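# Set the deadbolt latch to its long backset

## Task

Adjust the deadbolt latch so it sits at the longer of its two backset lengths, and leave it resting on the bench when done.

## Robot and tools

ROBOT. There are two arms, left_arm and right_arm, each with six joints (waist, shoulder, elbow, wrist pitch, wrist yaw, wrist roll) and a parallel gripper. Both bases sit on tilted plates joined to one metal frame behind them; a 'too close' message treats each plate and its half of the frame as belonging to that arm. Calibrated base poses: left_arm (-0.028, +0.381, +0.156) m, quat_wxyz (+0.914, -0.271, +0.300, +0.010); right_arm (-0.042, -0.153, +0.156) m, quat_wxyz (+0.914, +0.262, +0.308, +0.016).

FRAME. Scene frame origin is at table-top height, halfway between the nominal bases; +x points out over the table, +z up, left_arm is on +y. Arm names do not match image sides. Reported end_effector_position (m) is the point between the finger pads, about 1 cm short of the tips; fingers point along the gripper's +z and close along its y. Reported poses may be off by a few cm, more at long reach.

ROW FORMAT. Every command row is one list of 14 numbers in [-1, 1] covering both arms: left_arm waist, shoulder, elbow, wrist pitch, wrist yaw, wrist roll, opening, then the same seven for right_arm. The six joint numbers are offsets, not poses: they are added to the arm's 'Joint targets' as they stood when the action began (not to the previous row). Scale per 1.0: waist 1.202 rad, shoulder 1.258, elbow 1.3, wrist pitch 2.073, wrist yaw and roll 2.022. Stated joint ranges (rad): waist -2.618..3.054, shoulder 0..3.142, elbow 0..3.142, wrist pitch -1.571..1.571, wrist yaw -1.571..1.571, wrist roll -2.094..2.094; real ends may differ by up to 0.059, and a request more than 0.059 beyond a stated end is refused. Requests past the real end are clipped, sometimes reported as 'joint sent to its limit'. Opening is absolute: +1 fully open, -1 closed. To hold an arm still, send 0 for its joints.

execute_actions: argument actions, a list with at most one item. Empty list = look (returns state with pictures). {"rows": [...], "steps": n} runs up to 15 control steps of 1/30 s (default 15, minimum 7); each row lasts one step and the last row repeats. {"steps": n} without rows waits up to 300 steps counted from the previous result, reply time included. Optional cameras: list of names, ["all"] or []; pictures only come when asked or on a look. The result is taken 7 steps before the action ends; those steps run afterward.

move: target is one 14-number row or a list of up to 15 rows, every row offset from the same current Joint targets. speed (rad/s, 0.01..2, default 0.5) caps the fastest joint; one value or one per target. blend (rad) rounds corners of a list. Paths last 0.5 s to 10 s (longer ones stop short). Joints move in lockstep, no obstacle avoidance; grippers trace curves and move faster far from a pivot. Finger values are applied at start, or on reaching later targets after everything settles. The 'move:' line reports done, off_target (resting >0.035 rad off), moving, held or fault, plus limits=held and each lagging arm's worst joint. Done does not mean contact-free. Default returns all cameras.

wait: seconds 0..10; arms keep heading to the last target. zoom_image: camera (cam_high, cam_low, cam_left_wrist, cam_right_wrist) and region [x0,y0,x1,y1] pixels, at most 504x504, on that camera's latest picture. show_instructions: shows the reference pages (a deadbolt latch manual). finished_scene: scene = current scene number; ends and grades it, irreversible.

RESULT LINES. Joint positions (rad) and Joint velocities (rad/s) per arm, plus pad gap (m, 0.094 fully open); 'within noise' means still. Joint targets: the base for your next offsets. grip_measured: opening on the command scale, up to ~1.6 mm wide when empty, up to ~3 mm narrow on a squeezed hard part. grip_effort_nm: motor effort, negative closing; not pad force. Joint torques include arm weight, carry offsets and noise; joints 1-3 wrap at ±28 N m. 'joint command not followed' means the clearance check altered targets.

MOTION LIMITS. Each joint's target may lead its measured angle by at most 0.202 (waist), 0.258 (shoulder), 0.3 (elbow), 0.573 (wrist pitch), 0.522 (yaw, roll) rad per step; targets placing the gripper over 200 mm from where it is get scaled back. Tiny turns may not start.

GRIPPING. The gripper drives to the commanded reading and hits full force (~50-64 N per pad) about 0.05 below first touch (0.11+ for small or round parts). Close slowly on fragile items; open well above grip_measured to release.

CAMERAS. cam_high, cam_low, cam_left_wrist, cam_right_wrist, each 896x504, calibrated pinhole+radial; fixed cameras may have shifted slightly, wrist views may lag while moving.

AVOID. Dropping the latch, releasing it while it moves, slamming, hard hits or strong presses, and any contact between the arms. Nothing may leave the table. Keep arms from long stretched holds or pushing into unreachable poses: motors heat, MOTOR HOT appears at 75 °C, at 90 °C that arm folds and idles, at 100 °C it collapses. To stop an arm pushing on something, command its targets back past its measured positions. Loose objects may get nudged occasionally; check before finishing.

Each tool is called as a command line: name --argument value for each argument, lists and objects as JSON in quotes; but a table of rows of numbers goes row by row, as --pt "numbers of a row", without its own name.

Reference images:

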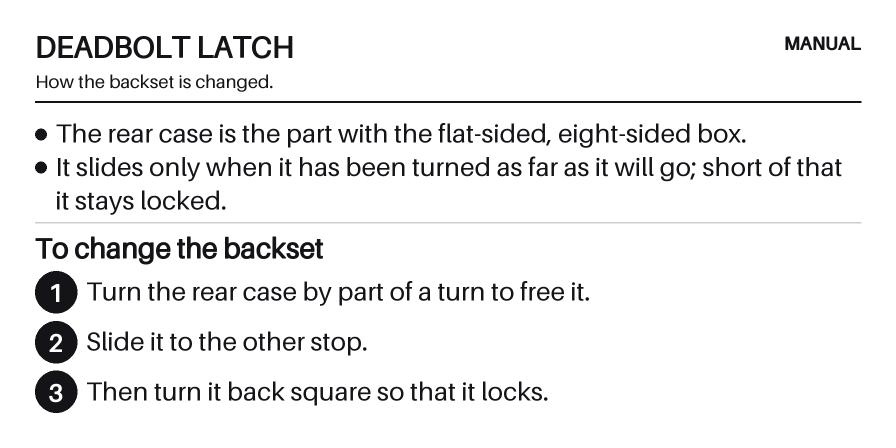

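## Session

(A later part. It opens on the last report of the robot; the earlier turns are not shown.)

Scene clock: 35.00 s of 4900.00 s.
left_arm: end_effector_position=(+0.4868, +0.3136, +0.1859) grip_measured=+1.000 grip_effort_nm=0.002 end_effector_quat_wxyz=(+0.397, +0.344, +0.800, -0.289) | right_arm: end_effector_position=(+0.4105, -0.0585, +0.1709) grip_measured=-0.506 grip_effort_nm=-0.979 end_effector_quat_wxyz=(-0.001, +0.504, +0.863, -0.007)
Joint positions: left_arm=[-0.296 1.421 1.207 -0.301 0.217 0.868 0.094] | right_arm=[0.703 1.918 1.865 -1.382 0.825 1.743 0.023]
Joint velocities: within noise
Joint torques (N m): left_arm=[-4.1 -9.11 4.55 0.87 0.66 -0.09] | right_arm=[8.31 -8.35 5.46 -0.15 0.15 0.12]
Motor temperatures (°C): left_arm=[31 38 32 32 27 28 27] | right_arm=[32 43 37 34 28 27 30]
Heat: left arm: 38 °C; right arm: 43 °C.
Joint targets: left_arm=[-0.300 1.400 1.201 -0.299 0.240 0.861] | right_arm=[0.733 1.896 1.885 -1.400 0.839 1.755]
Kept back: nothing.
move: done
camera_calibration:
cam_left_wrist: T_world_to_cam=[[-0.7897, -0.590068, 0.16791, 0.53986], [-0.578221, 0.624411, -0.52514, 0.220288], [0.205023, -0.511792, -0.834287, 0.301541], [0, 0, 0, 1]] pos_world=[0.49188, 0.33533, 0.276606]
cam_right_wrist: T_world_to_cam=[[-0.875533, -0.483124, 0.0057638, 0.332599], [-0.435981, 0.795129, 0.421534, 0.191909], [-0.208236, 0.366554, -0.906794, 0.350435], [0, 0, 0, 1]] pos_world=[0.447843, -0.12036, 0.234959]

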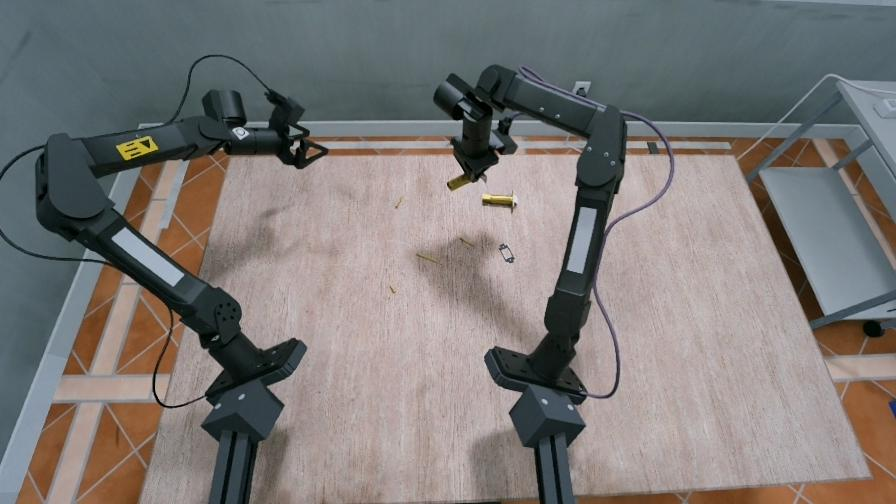

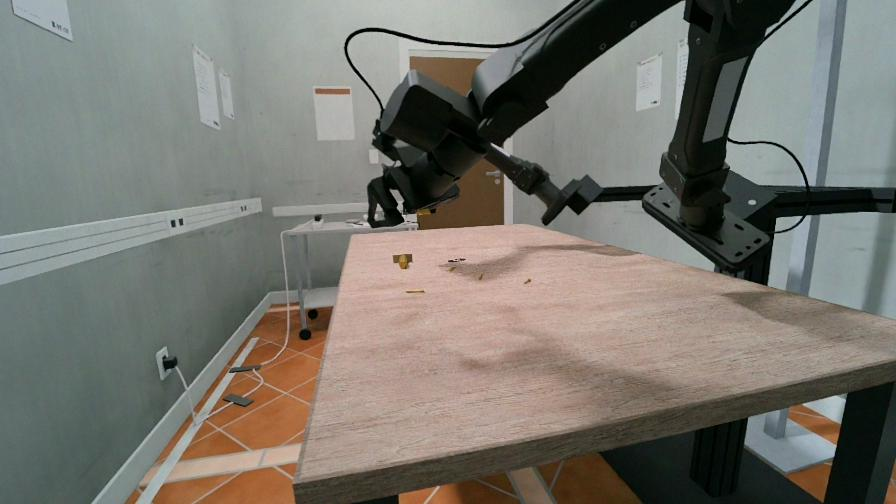

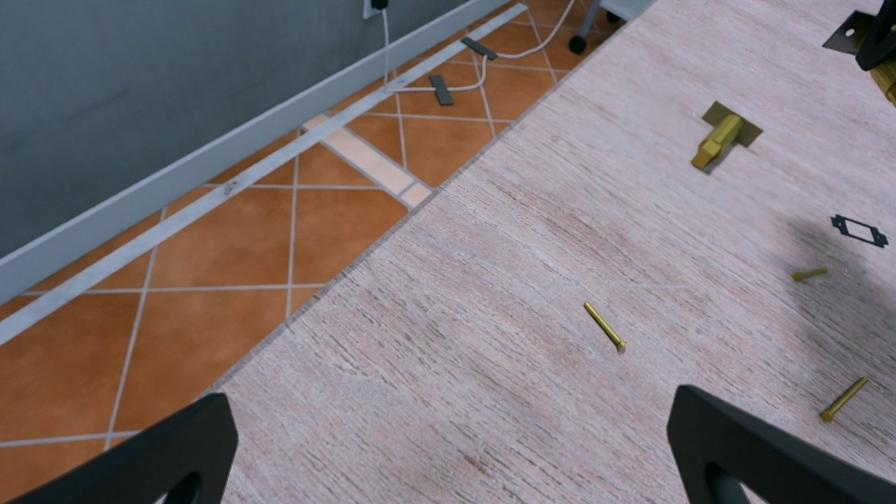

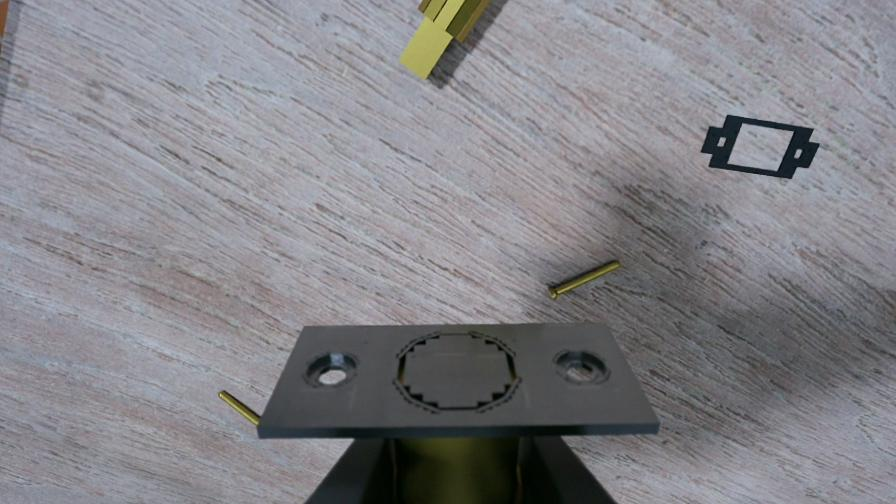

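move --target '[-0.313,0.6526,-0.3615,0.7897,0.0386,0.0064,1,0,0,0,0,0,0,-0.65]' --speed 0.8

zoom_image --camera "cam_low" --region '[360, 120, 540, 260]'

zoom_image --camera "cam_high" --region '[360, 100, 540, 260]'

Scene clock: 38.43 s of 4900.00 s.
left_arm: end_effector_position=(+0.3637, +0.0646, +0.1585) grip_measured=+1.000 grip_effort_nm=0.007 end_effector_quat_wxyz=(+0.613, +0.342, +0.628, -0.337) | right_arm: end_effector_position=(+0.4104, -0.0586, +0.1709) grip_measured=-0.506 grip_effort_nm=-0.989 end_effector_quat_wxyz=(-0.001, +0.504, +0.863, -0.008)
Joint positions: left_arm=[-0.65 2.21 0.732 1.325 0.298 0.868 0.094] | right_arm=[0.703 1.918 1.865 -1.383 0.825 1.744 0.023]
Joint velocities: within noise
Joint torques (N m): left_arm=[-8.66 -5.6 2.1 1.28 0.63 0.09] | right_arm=[8.32 -8.32 5.46 -0.15 0.16 0.11]
Motor temperatures (°C): left_arm=[31 37 32 32 27 28 27] | right_arm=[32 43 37 33 28 27 31]
Heat: left arm: 37 °C; right arm: 43 °C.
Joint targets: left_arm=[-0.676 2.221 0.730 1.338 0.318 0.874] | right_arm=[0.733 1.896 1.885 -1.400 0.839 1.755]
Kept back: nothing.
move: done
camera_calibration:
cam_left_wrist: T_world_to_cam=[[-0.840995, -0.540679, -0.0198404, 0.345534], [-0.233973, 0.396507, -0.887716, 0.237238], [0.487836, -0.741923, -0.459965, 0.0291447], [0, 0, 0, 1]] pos_world=[0.331882, 0.11438, 0.230861]
cam_right_wrist: T_world_to_cam=[[-0.875629, -0.482943, 0.006272, 0.332418], [-0.435651, 0.795357, 0.421445, 0.191825], [-0.208522, 0.366297, -0.906832, 0.350557], [0, 0, 0, 1]] pos_world=[0.447743, -0.120439, 0.234967]

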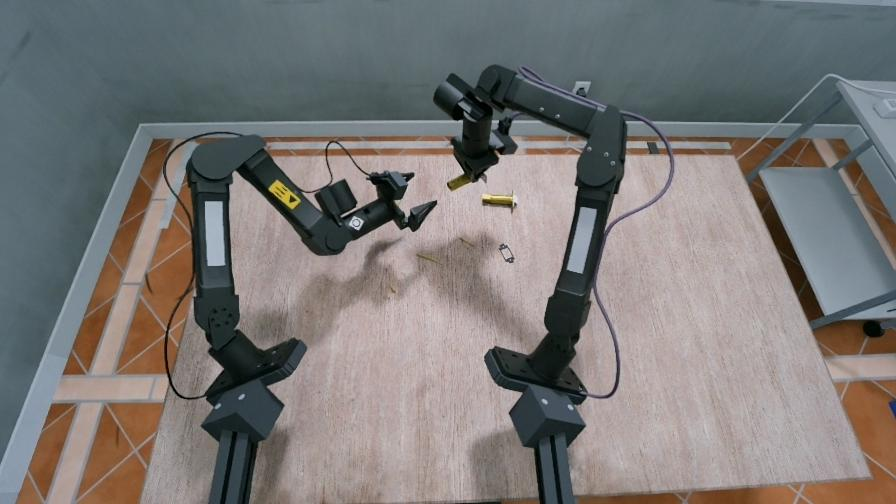

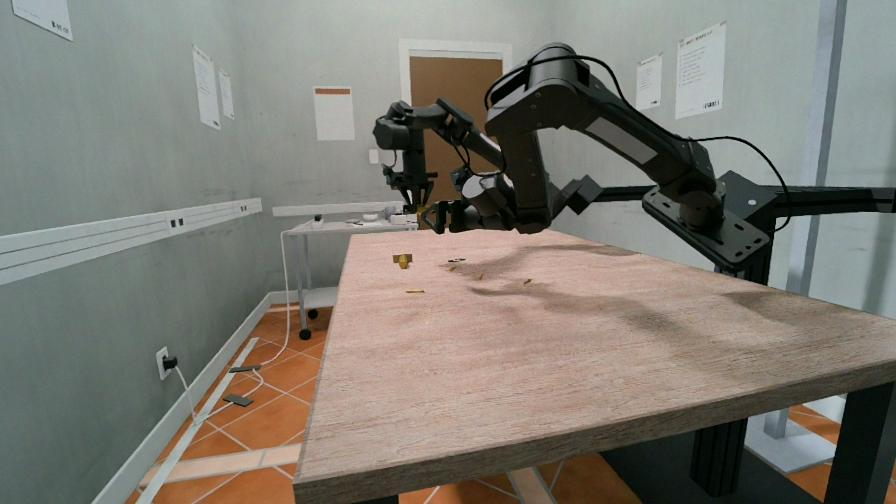

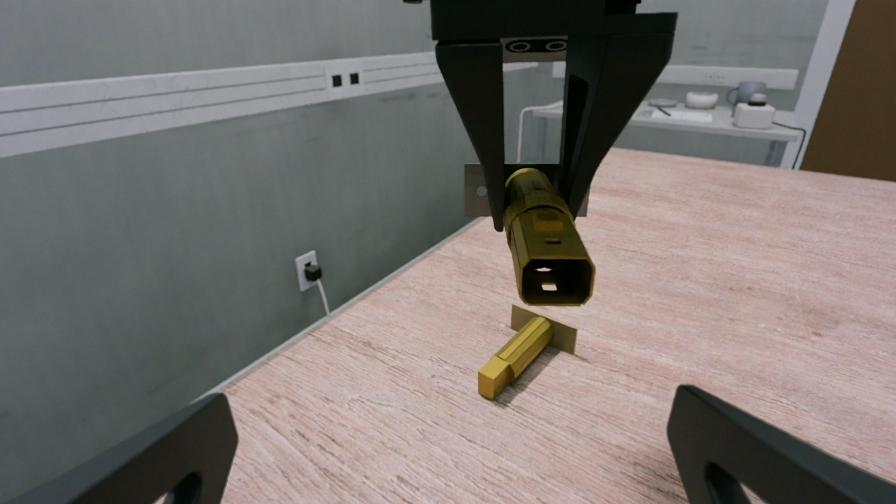

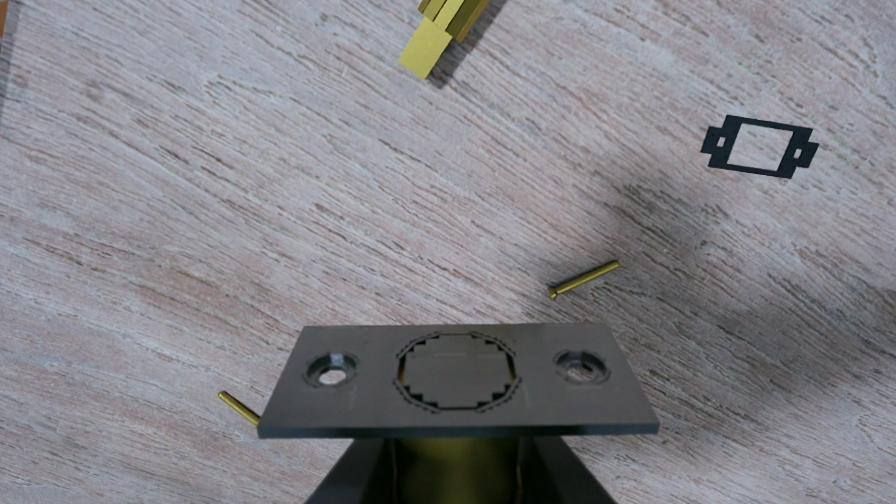

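Scaled by 2.800 from the camera's 896x504 image, which has a finer 1280x720 frame.

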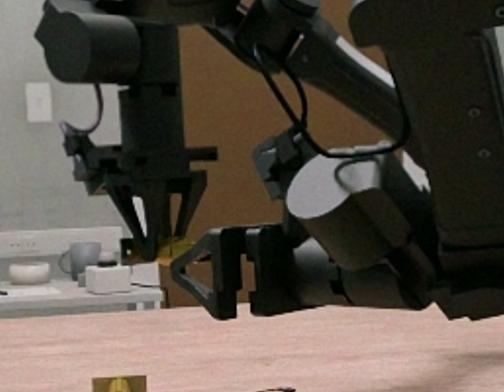

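Scaled by 2.800 from the camera's 896x504 image, which has a finer 1280x720 frame.

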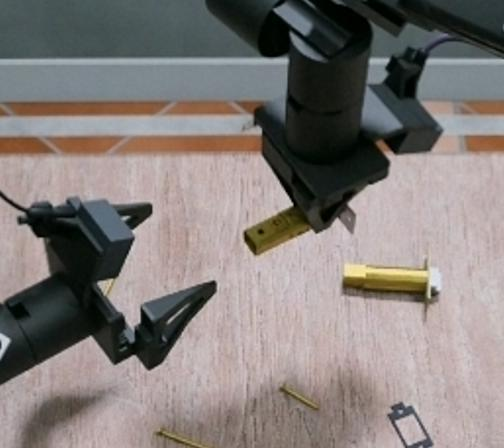

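move --target '[-0.055,0.0652,0.0846,-0.0367,-0.0277,0,0.1,0,0,0,0,0,0,-0.65]' --speed 0.2 --cameras '["cam_left_wrist","cam_low"]'

zoom_image --camera "cam_left_wrist" --region '[350, 150, 650, 400]'

zoom_image --camera "cam_low" --region '[360, 150, 500, 260]'

Scene clock: 42.43 s of 4900.00 s.
left_arm: end_effector_position=(+0.3573, +0.0286, +0.1606) grip_measured=+0.102 grip_effort_nm=-0.090 end_effector_quat_wxyz=(+0.602, +0.356, +0.624, -0.348) | right_arm: end_effector_position=(+0.4104, -0.0586, +0.1709) grip_measured=-0.506 grip_effort_nm=-0.989 end_effector_quat_wxyz=(-0.001, +0.505, +0.863, -0.008)
Joint positions: left_arm=[-0.714 2.286 0.829 1.268 0.253 0.868 0.052] | right_arm=[0.703 1.918 1.865 -1.383 0.825 1.744 0.023]
Joint velocities: within noise
Joint torques (N m): left_arm=[-9.51 -5.53 3.36 1.11 0.55 0.06] | right_arm=[8.31 -8.34 5.48 -0.15 0.15 0.12]
Motor temperatures (°C): left_arm=[32 37 31 32 27 28 27] | right_arm=[33 43 37 33 28 27 31]
Heat: left arm: 37 °C; right arm: 43 °C.
Joint targets: left_arm=[-0.742 2.303 0.840 1.262 0.262 0.874] | right_arm=[0.733 1.896 1.885 -1.400 0.839 1.756]
Kept back: nothing.
move: done
camera_calibration:
cam_left_wrist: T_world_to_cam=[[-0.862539, -0.505632, -0.0190695, 0.327286], [-0.22313, 0.413915, -0.882546, 0.246705], [0.454136, -0.756975, -0.469839, 0.0206438], [0, 0, 0, 1]] pos_world=[0.327969, 0.0789983, 0.233669]
Images, in order (width x height): cam_low 896x504, cam_left_wrist 896x504.

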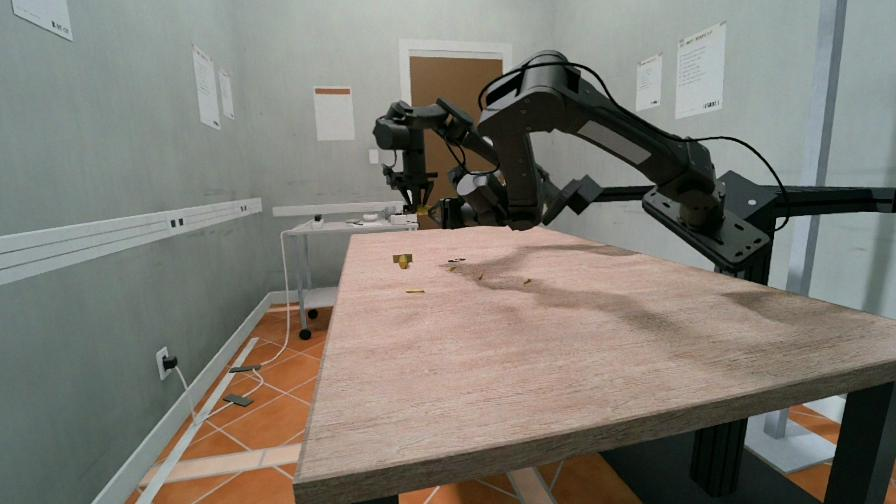

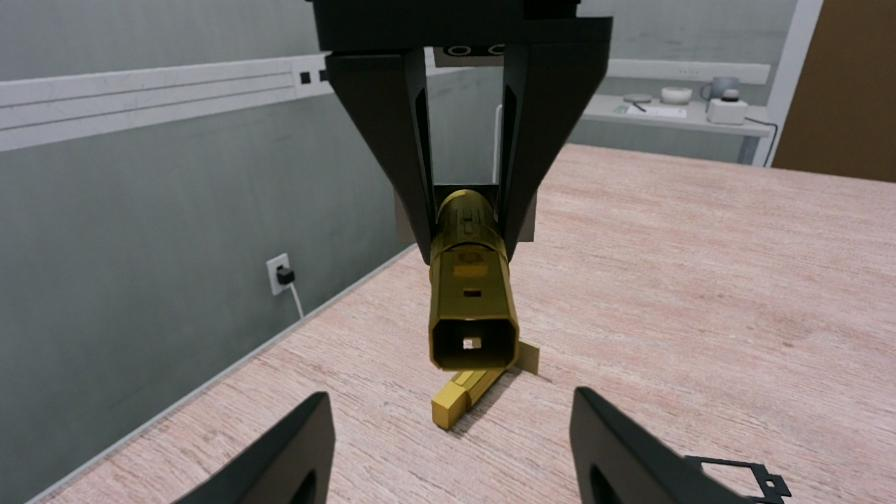

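Scaled by 1.680 from the camera's 896x504 image, which has a finer 1280x720 frame.

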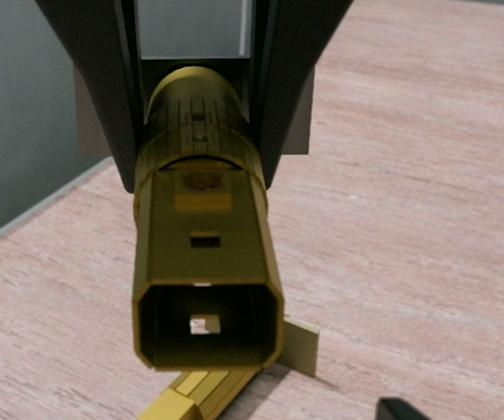

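Scaled by 3.600 from the camera's 896x504 image, which has a finer 1280x720 frame.

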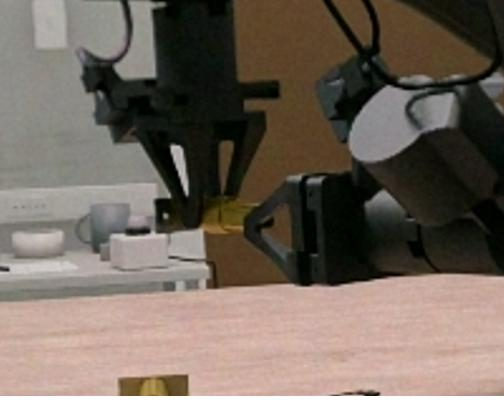

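move --target '[-0.0291,0.0922,0.16,-0.0429,-0.0178,-0.0015,0.1,0,0,0,0,0,0,-0.65]' --speed 0.15 --cameras '["cam_left_wrist","cam_low","cam_high"]'

zoom_image --camera "cam_low" --region '[380, 160, 480, 240]'

zoom_image --camera "cam_high" --region '[360, 100, 540, 260]'

Scene clock: 46.73 s of 4900.00 s.
left_arm: end_effector_position=(+0.3791, -0.0117, +0.1566) grip_measured=+0.102 grip_effort_nm=-0.090 end_effector_quat_wxyz=(+0.603, +0.357, +0.625, -0.343) | right_arm: end_effector_position=(+0.4104, -0.0586, +0.1709) grip_measured=-0.506 grip_effort_nm=-0.984 end_effector_quat_wxyz=(-0.001, +0.505, +0.863, -0.008)
Joint positions: left_arm=[-0.743 2.4 1.036 1.179 0.217 0.868 0.052] | right_arm=[0.703 1.918 1.865 -1.383 0.825 1.744 0.023]
Joint velocities: within noise
Joint torques (N m): left_arm=[-10.71 -6.26 3.82 1.12 0.51 0.05] | right_arm=[8.32 -8.35 5.46 -0.14 0.15 0.11]
Motor temperatures (°C): left_arm=[32 37 31 32 27 28 27] | right_arm=[33 42 37 33 28 27 31]
Heat: left arm: 37 °C; right arm: 42 °C.
Joint targets: left_arm=[-0.777 2.419 1.049 1.173 0.226 0.871] | right_arm=[0.733 1.896 1.885 -1.400 0.839 1.755]
Kept back: nothing.
move: done
camera_calibration:
cam_left_wrist: T_world_to_cam=[[-0.859186, -0.511019, -0.0256783, 0.325419], [-0.222372, 0.418136, -0.880746, 0.264164], [0.460815, -0.751014, -0.472893, -0.0236571], [0, 0, 0, 1]] pos_world=[0.34924, 0.0380719, 0.229831]
Images, in order (width x height): cam_high 896x504, cam_low 896x504, cam_left_wrist 896x504.

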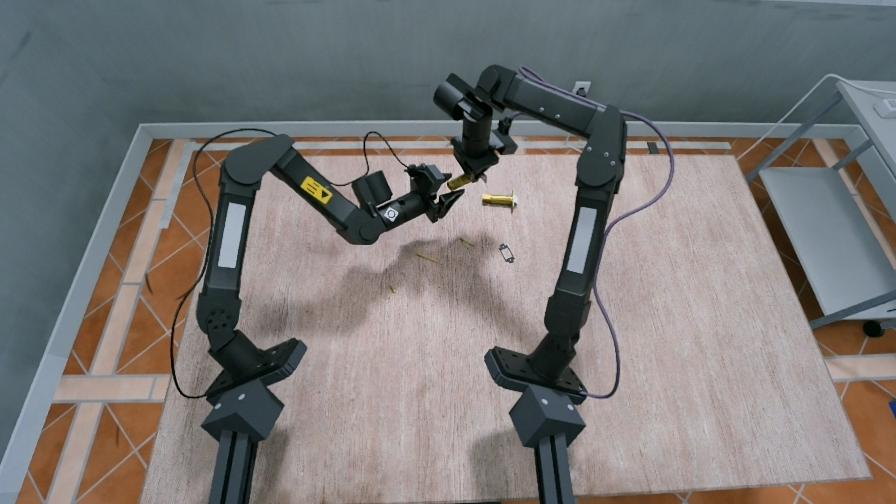

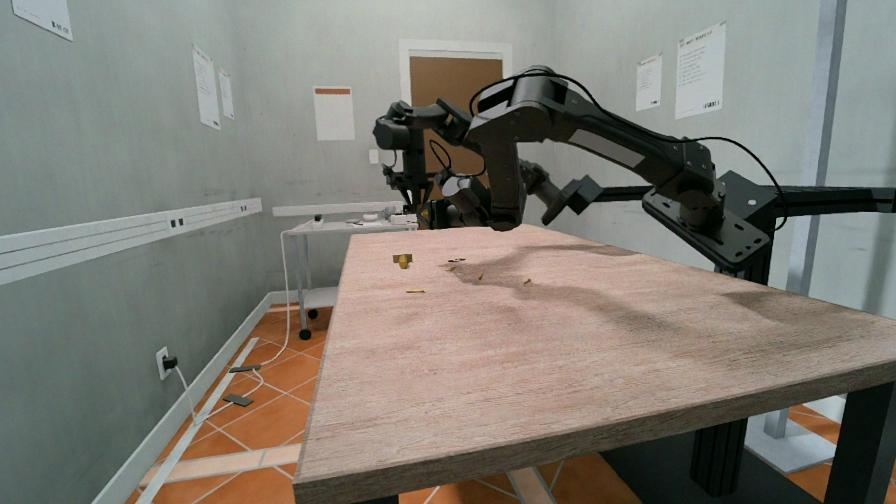

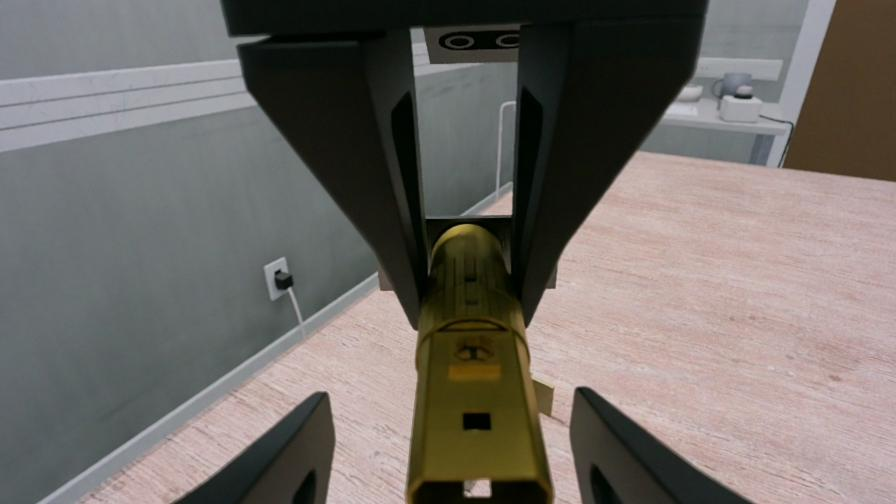

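Scaled by 5.040 from the camera's 896x504 image, which has a finer 1280x720 frame.

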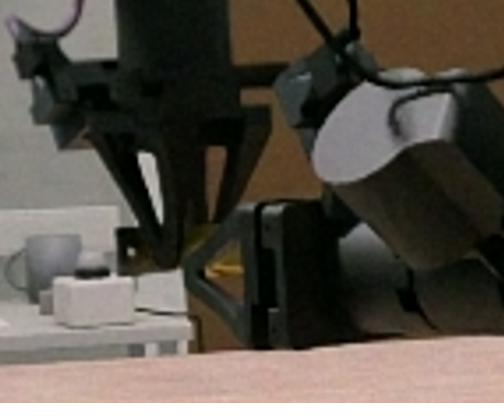

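Scaled by 2.800 from the camera's 896x504 image, which has a finer 1280x720 frame.

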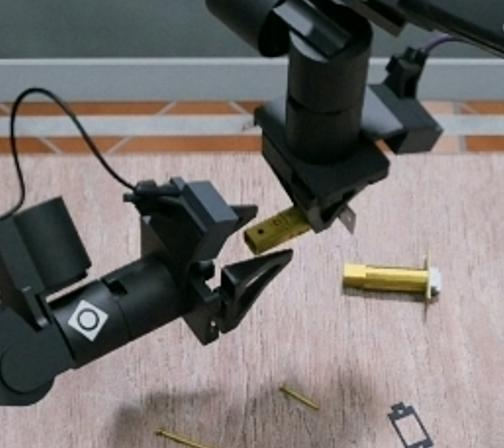

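zoom_image --camera "cam_low" --region '[395, 185, 455, 235]'

Scaled by 8.400 from the camera's 896x504 image, which has a finer 1280x720 frame.

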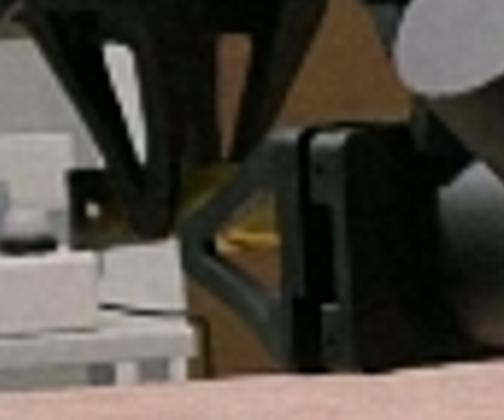

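move --target '[-0.0156,-0.001,0.0045,-0.003,-0.0091,0,0.0,0,0,0,0,0,0,-0.65]' --speed 0.15 --cameras '["cam_left_wrist","cam_low"]'

zoom_image --camera "cam_low" --region '[395, 185, 455, 235]'

Scene clock: 51.30 s of 4900.00 s.
left_arm: end_effector_position=(+0.3766, -0.0165, +0.1626) grip_measured=+0.002 grip_effort_nm=-0.095 end_effector_quat_wxyz=(+0.603, +0.359, +0.624, -0.343) | right_arm: end_effector_position=(+0.4104, -0.0586, +0.1709) grip_measured=-0.506 grip_effort_nm=-0.989 end_effector_quat_wxyz=(-0.001, +0.505, +0.863, -0.008)
Joint positions: left_arm=[-0.763 2.4 1.041 1.172 0.199 0.868 0.047] | right_arm=[0.703 1.918 1.865 -1.383 0.825 1.744 0.023]
Joint velocities: within noise
Joint torques (N m): left_arm=[-10.67 -6.28 3.99 1.16 0.53 0.03] | right_arm=[8.34 -8.34 5.48 -0.14 0.15 0.11]
Motor temperatures (°C): left_arm=[33 37 31 32 27 28 27] | right_arm=[33 42 37 33 28 27 31]
Heat: left arm: 37 °C; right arm: 42 °C.
Joint targets: left_arm=[-0.796 2.418 1.054 1.167 0.207 0.871] | right_arm=[0.733 1.896 1.885 -1.400 0.839 1.755]
Kept back: nothing.
move: done
camera_calibration:
cam_left_wrist: T_world_to_cam=[[-0.860295, -0.508973, -0.0289503, 0.3219], [-0.219061, 0.420352, -0.88052, 0.26963], [0.460331, -0.751166, -0.473123, -0.0231205], [0, 0, 0, 1]] pos_world=[0.346638, 0.0331318, 0.235795]
Images, in order (width x height): cam_low 896x504, cam_left_wrist 896x504.

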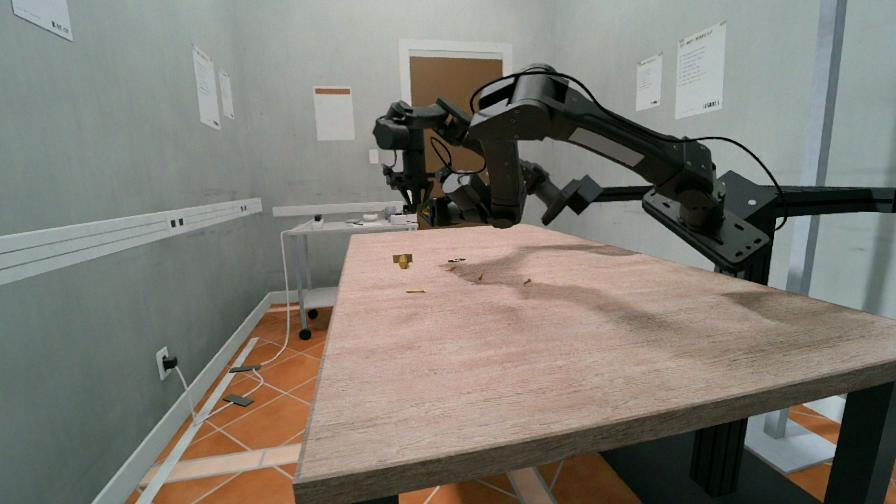

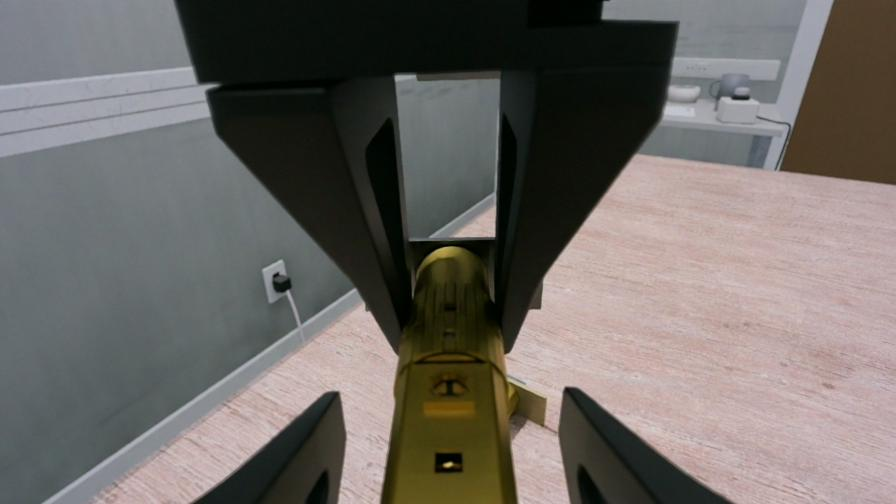

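Scaled by 8.400 from the camera's 896x504 image, which has a finer 1280x720 frame.

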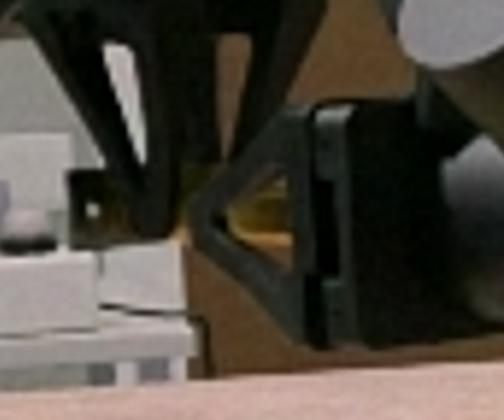

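execute_actions --actions '[{"rows":[[0,0,0,0,0,0,-0.42,0,0,0,0,0,0,-0.65]],"steps":15}]'

execute_actions --actions '[{"rows":[[0,0,0,0,0,0,-0.46,0,0,0,0,0,0,-0.65],[0,0,0,0,0,0,-0.48,0,0,0,0,0,0,-0.65],[0,0,0,0,0,0,-0.49,0,0,0,0,0,0,-0.65],[0,0,0,0,0,0,-0.5,0,0,0,0,0,0,-0.65],[0,0,0,0,0,0,-0.51,0,0,0,0,0,0,-0.65],[0,0,0,0,0,0,-0.52,0,0,0,0,0,0,-0.65],[0,0,0,0,0,0,-0.53,0,0,0,0,0,0,-0.65],[0,0,0,0,0,0,-0.54,0,0,0,0,0,0,-0.65],[0,0,0,0,0,0,-0.55,0,0,0,0,0,0,-0.65],[0,0,0,0,0,0,-0.56,0,0,0,0,0,0,-0.65],[0,0,0,0,0,0,-0.6,0,0,0,0,0,0,-0.65],[0,0,0,0,0,0,-0.65,0,0,0,0,0,0,-0.65]],"steps":15}]'

wait --seconds 0.6

Scene clock: 52.33 s of 4900.00 s.
left_arm: end_effector_position=(+0.3766, -0.0165, +0.1624) grip_measured=-0.418 grip_effort_nm=-0.085 end_effector_quat_wxyz=(+0.603, +0.359, +0.624, -0.343) | right_arm: end_effector_position=(+0.4104, -0.0586, +0.1709) grip_measured=-0.506 grip_effort_nm=-0.984 end_effector_quat_wxyz=(-0.001, +0.505, +0.863, -0.008)
Joint positions: left_arm=[-0.763 2.4 1.041 1.172 0.198 0.868 0.027] | right_arm=[0.703 1.918 1.865 -1.383 0.825 1.744 0.023]
Joint velocities: within noise
Joint torques (N m): left_arm=[-10.63 -6.16 4.08 1.16 0.5 0.01] | right_arm=[8.31 -8.34 5.48 -0.14 0.15 0.11]
Motor temperatures (°C): left_arm=[33 37 31 32 27 28 27] | right_arm=[33 42 37 33 28 27 31]
Heat: left arm: 37 °C; right arm: 42 °C.
Joint targets: left_arm=[-0.796 2.418 1.054 1.167 0.207 0.871] | right_arm=[0.733 1.896 1.885 -1.400 0.839 1.755]
Steps of this call (1-23: nothing new was sent; 24-31: this action's first 8). Readings (joint positions of left_arm | right_arm):
24: [-0.763 2.400 1.041 1.172 0.198 0.868] | [0.703 1.918 1.865 -1.383 0.825 1.744]
25: [-0.763 2.400 1.041 1.172 0.198 0.868] | [0.703 1.918 1.865 -1.383 0.825 1.744]
27: [-0.763 2.400 1.041 1.172 0.198 0.868] | [0.703 1.918 1.865 -1.383 0.825 1.744]
31: the state above

Scene clock: 52.83 s of 4900.00 s.
left_arm: end_effector_position=(+0.3766, -0.0166, +0.1622) grip_measured=-0.520 grip_effort_nm=-0.549 end_effector_quat_wxyz=(+0.603, +0.359, +0.625, -0.343) | right_arm: end_effector_position=(+0.4102, -0.0588, +0.1709) grip_measured=-0.506 grip_effort_nm=-0.984 end_effector_quat_wxyz=(-0.001, +0.504, +0.864, -0.008)
Joint positions: left_arm=[-0.763 2.4 1.041 1.171 0.198 0.868 0.023] | right_arm=[0.703 1.918 1.865 -1.384 0.825 1.744 0.023]
Joint velocities: within noise
Joint torques (N m): left_arm=[-10.63 -6.12 4.03 1.14 0.51 0.06] | right_arm=[8.31 -8.32 5.46 -0.13 0.14 0.11]
Motor temperatures (°C): left_arm=[33 37 31 32 27 28 27] | right_arm=[33 42 37 33 28 27 31]
Heat: left arm: 37 °C; right arm: 42 °C.
Joint targets: left_arm=[-0.796 2.418 1.054 1.167 0.207 0.871] | right_arm=[0.733 1.896 1.885 -1.400 0.839 1.755]
Steps of this call (1-7: your previous action's last 7; 8-15: this action's first 8). Readings (joint positions of left_arm | right_arm):
8: [-0.763 2.400 1.041 1.171 0.198 0.868] | [0.703 1.918 1.865 -1.383 0.825 1.744]
9: [-0.763 2.400 1.041 1.171 0.198 0.868] | [0.703 1.918 1.865 -1.383 0.825 1.744]
11: [-0.763 2.400 1.041 1.171 0.198 0.868] | [0.703 1.918 1.865 -1.384 0.825 1.744]
15: the state above

Scene clock: 53.67 s of 4900.00 s.
left_arm: end_effector_position=(+0.3766, -0.0166, +0.1622) grip_measured=-0.528 grip_effort_nm=-1.018 end_effector_quat_wxyz=(+0.603, +0.359, +0.625, -0.343) | right_arm: end_effector_position=(+0.4102, -0.0589, +0.1709) grip_measured=-0.506 grip_effort_nm=-0.984 end_effector_quat_wxyz=(-0.001, +0.504, +0.864, -0.008)
Joint positions: left_arm=[-0.763 2.4 1.041 1.171 0.198 0.868 0.022] | right_arm=[0.703 1.918 1.865 -1.385 0.825 1.744 0.023]
Joint velocities: within noise
Joint torques (N m): left_arm=[-10.73 -6.16 4.01 1.16 0.51 0.05] | right_arm=[8.34 -8.34 5.45 -0.13 0.14 0.11]
Motor temperatures (°C): left_arm=[33 37 31 32 27 28 27] | right_arm=[34 42 37 33 28 27 31]
Heat: left arm: 37 °C; right arm: 42 °C.
Joint targets: left_arm=[-0.796 2.418 1.054 1.167 0.207 0.871] | right_arm=[0.733 1.896 1.885 -1.400 0.840 1.755]
Steps of this call (1-7: your previous action's last 7; 8-15: toward your last target; 16-25: nothing new was sent). Readings (joint positions of left_arm | right_arm):
1: [-0.763 2.400 1.041 1.171 0.198 0.868] | [0.703 1.918 1.865 -1.384 0.825 1.744]
2: [-0.763 2.400 1.041 1.171 0.198 0.868] | [0.703 1.918 1.865 -1.384 0.825 1.744]
4: [-0.763 2.400 1.041 1.171 0.198 0.868] | [0.703 1.918 1.865 -1.384 0.825 1.744]
8: [-0.763 2.400 1.041 1.171 0.198 0.868] | [0.703 1.918 1.865 -1.385 0.825 1.744]
25: the state above
All arms were judged still, so your last target was given up. Each gripper or tool keeps its last command.
camera_calibration:
cam_left_wrist: T_world_to_cam=[[-0.860376, -0.50885, -0.0287246, 0.321806], [-0.219906, 0.421485, -0.879768, 0.269544], [0.459777, -0.750614, -0.474535, -0.0228208], [0, 0, 0, 1]] pos_world=[0.346641, 0.0330125, 0.235551]
cam_right_wrist: T_world_to_cam=[[-0.87513, -0.483829, 0.00748184, 0.331608], [-0.436138, 0.795377, 0.420902, 0.192239], [-0.209596, 0.365081, -0.907075, 0.351027], [0, 0, 0, 1]] pos_world=[0.447617, -0.120614, 0.235013]

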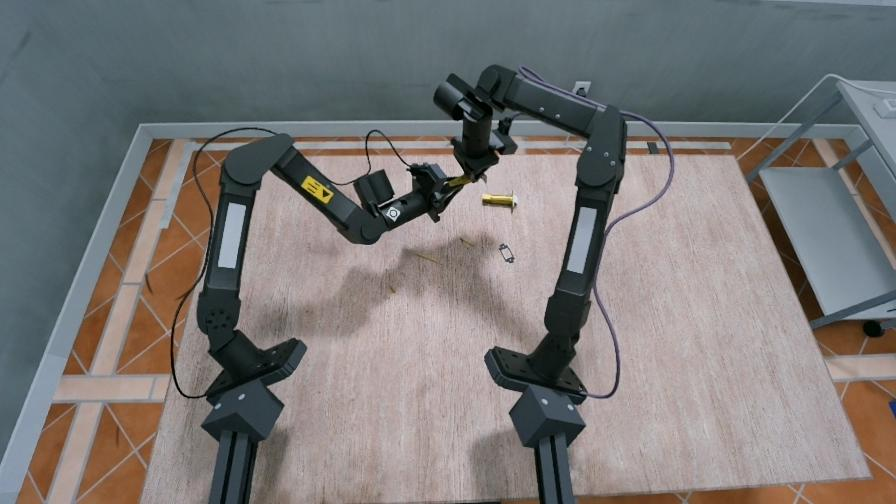

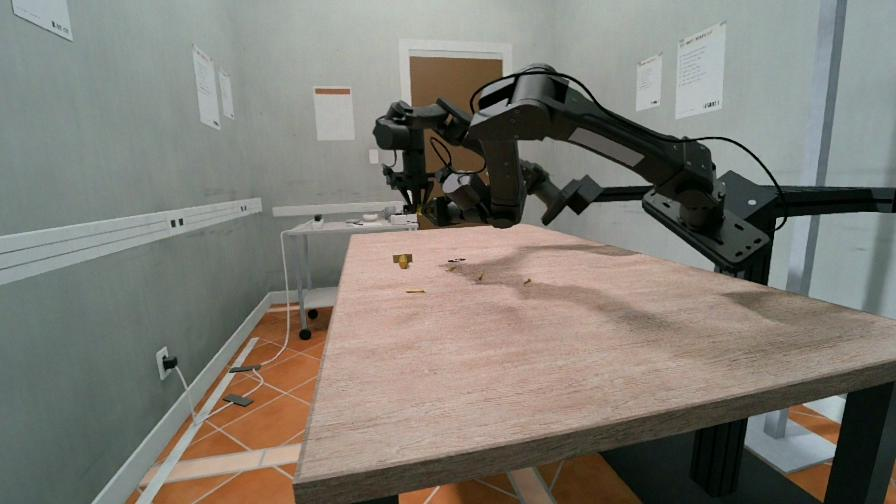

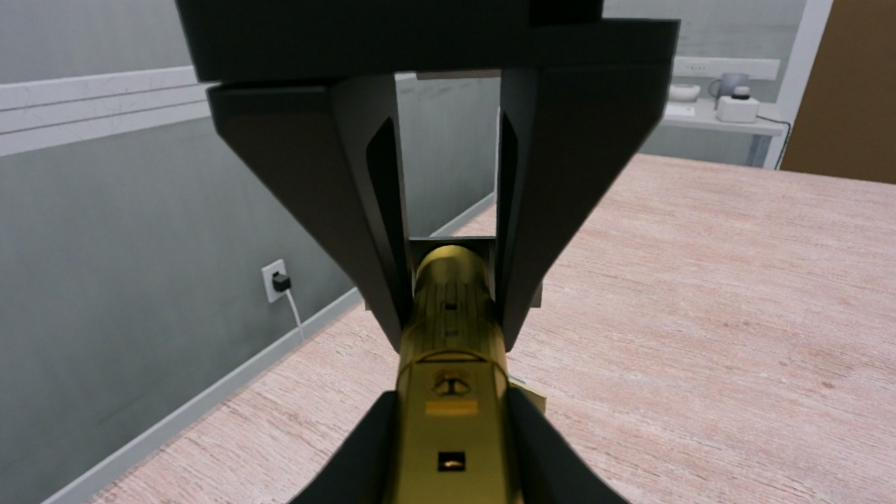

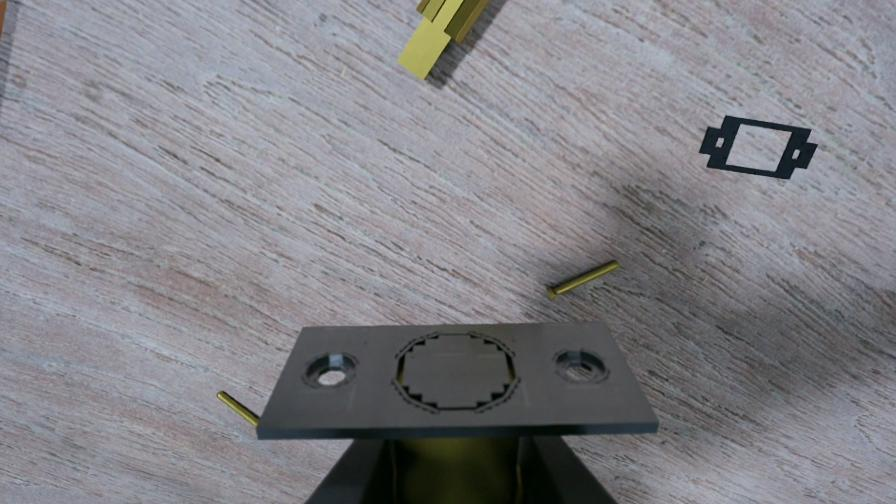

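move --target '[0,0,0,0,0,0.15,-0.65,0,0,0,0,0,0,-0.65]' --speed 0.3 --cameras '["cam_left_wrist","cam_right_wrist"]'

Scene clock: 55.57 s of 4900.00 s.
left_arm: end_effector_position=(+0.3778, -0.0163, +0.1617) grip_measured=-0.529 grip_effort_nm=-1.023 end_effector_quat_wxyz=(+0.640, +0.434, +0.577, -0.263) | right_arm: end_effector_position=(+0.4105, -0.0586, +0.1717) grip_measured=-0.509 grip_effort_nm=-0.989 end_effector_quat_wxyz=(+0.001, +0.503, +0.864, -0.008)
Joint positions: left_arm=[-0.763 2.4 1.043 1.17 0.191 1.118 0.022] | right_arm=[0.706 1.918 1.865 -1.385 0.83 1.744 0.023]
Joint velocities: within noise
Joint torques (N m): left_arm=[-10.69 -6.2 3.78 1.16 0.57 0.7] | right_arm=[8.08 -8.31 5.46 -0.12 0.11 0.11]
Motor temperatures (°C): left_arm=[34 37 31 32 27 28 27] | right_arm=[34 42 37 33 28 27 31]
Heat: left arm: 37 °C; right arm: 42 °C.
Joint targets: left_arm=[-0.796 2.418 1.055 1.167 0.207 1.174] | right_arm=[0.734 1.896 1.885 -1.400 0.839 1.755]
Kept back: nothing.
move: off_target (left_arm); left_arm: the wrist roll is farthest, 0.056 rad from its target
camera_calibration:
cam_left_wrist: T_world_to_cam=[[-0.830366, -0.484312, -0.275561, 0.352009], [-0.0323322, 0.535574, -0.843869, 0.194456], [0.556279, -0.691811, -0.460382, -0.0612519], [0, 0, 0, 1]] pos_world=[0.332657, 0.0239618, 0.232896]
cam_right_wrist: T_world_to_cam=[[-0.874127, -0.485676, 0.00455059, 0.331982], [-0.439648, 0.795197, 0.417578, 0.193811], [-0.206427, 0.363016, -0.90863, 0.350578], [0, 0, 0, 1]] pos_world=[0.447771, -0.120147, 0.236104]
Images, in order (width x height): cam_left_wrist 896x504, cam_right_wrist 896x504.

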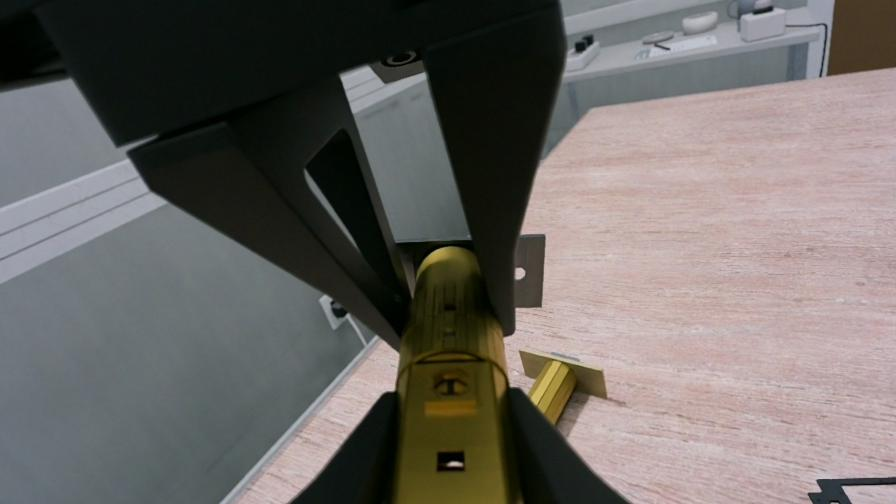

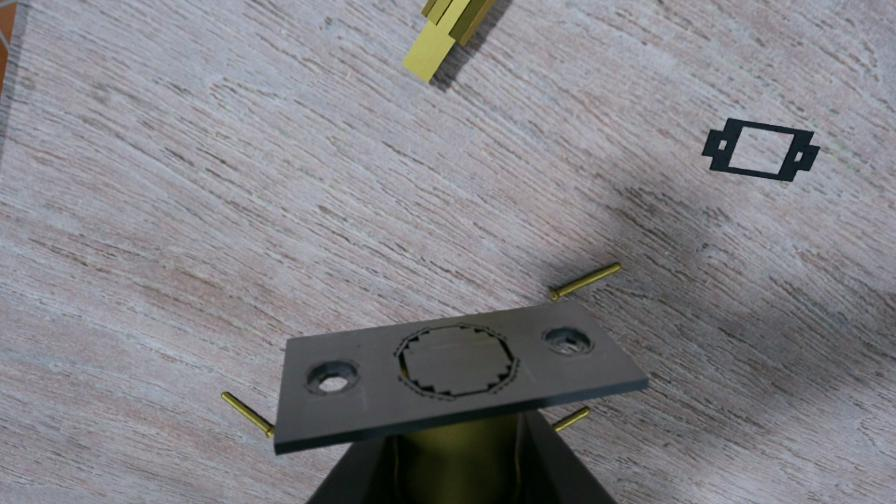

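move --target '[0,0,0,0,0,-0.31,-0.65,0,0,0,0,0,0,-0.75]' --speed 0.3 --cameras '["cam_left_wrist","cam_right_wrist"]'

Scene clock: 58.63 s of 4900.00 s.
left_arm: end_effector_position=(+0.3738, -0.0185, +0.1572) grip_measured=-0.530 grip_effort_nm=-1.023 end_effector_quat_wxyz=(+0.540, +0.273, +0.675, -0.422) | right_arm: end_effector_position=(+0.4082, -0.0605, +0.1718) grip_measured=-0.525 grip_effort_nm=-0.984 end_effector_quat_wxyz=(-0.001, +0.499, +0.866, -0.013)
Joint positions: left_arm=[-0.764 2.403 1.043 1.152 0.186 0.589 0.022] | right_arm=[0.706 1.918 1.865 -1.4 0.83 1.747 0.022]
Joint velocities: within noise
Joint torques (N m): left_arm=[-10.65 -6.45 3.82 1.31 0.61 -0.5] | right_arm=[8.08 -8.31 5.45 0.01 0.1 0.09]
Motor temperatures (°C): left_arm=[34 37 31 33 27 28 27] | right_arm=[34 42 37 33 28 27 31]
Heat: left arm: 37 °C; right arm: 42 °C.
Joint targets: left_arm=[-0.796 2.418 1.055 1.167 0.207 0.548] | right_arm=[0.734 1.896 1.885 -1.400 0.839 1.755]
Kept back: nothing.
move: off_target (left_arm); left_arm: the wrist roll is farthest, 0.042 rad from its target
camera_calibration:
cam_left_wrist: T_world_to_cam=[[-0.829247, -0.499312, 0.251071, 0.262883], [-0.44246, 0.312079, -0.840735, 0.340391], [0.341435, -0.808267, -0.479716, 0.0185889], [0, 0, 0, 1]] pos_world=[0.362258, 0.0400568, 0.229094]
cam_right_wrist: T_world_to_cam=[[-0.869886, -0.493032, 0.0147714, 0.325191], [-0.443047, 0.794157, 0.415961, 0.195891], [-0.216813, 0.355294, -0.909262, 0.35473], [0, 0, 0, 1]] pos_world=[0.446578, -0.121272, 0.236256]
Images, in order (width x height): cam_left_wrist 896x504, cam_right_wrist 896x504.

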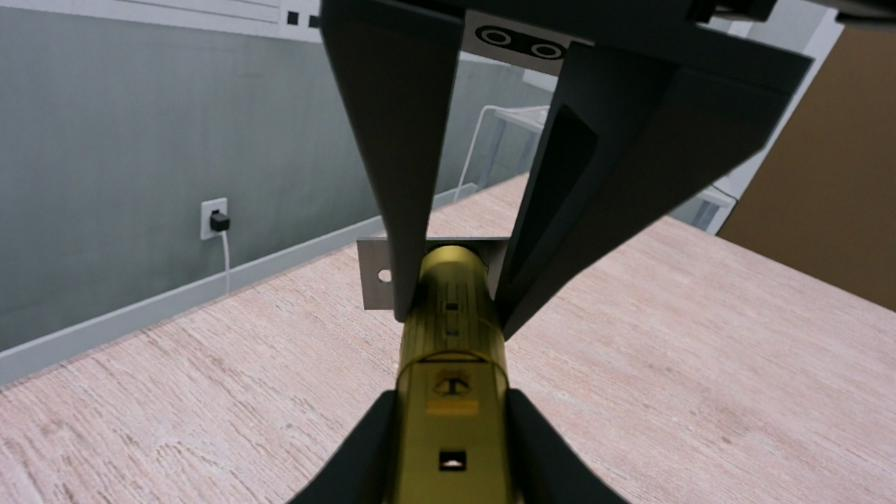

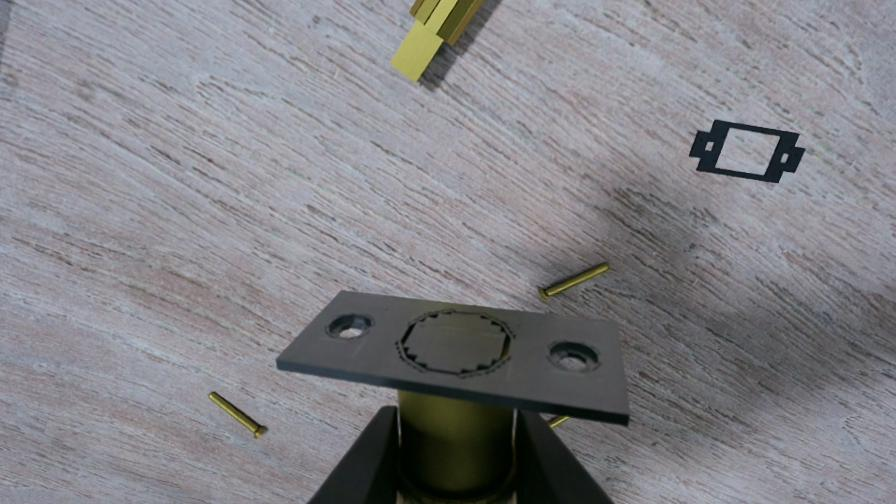

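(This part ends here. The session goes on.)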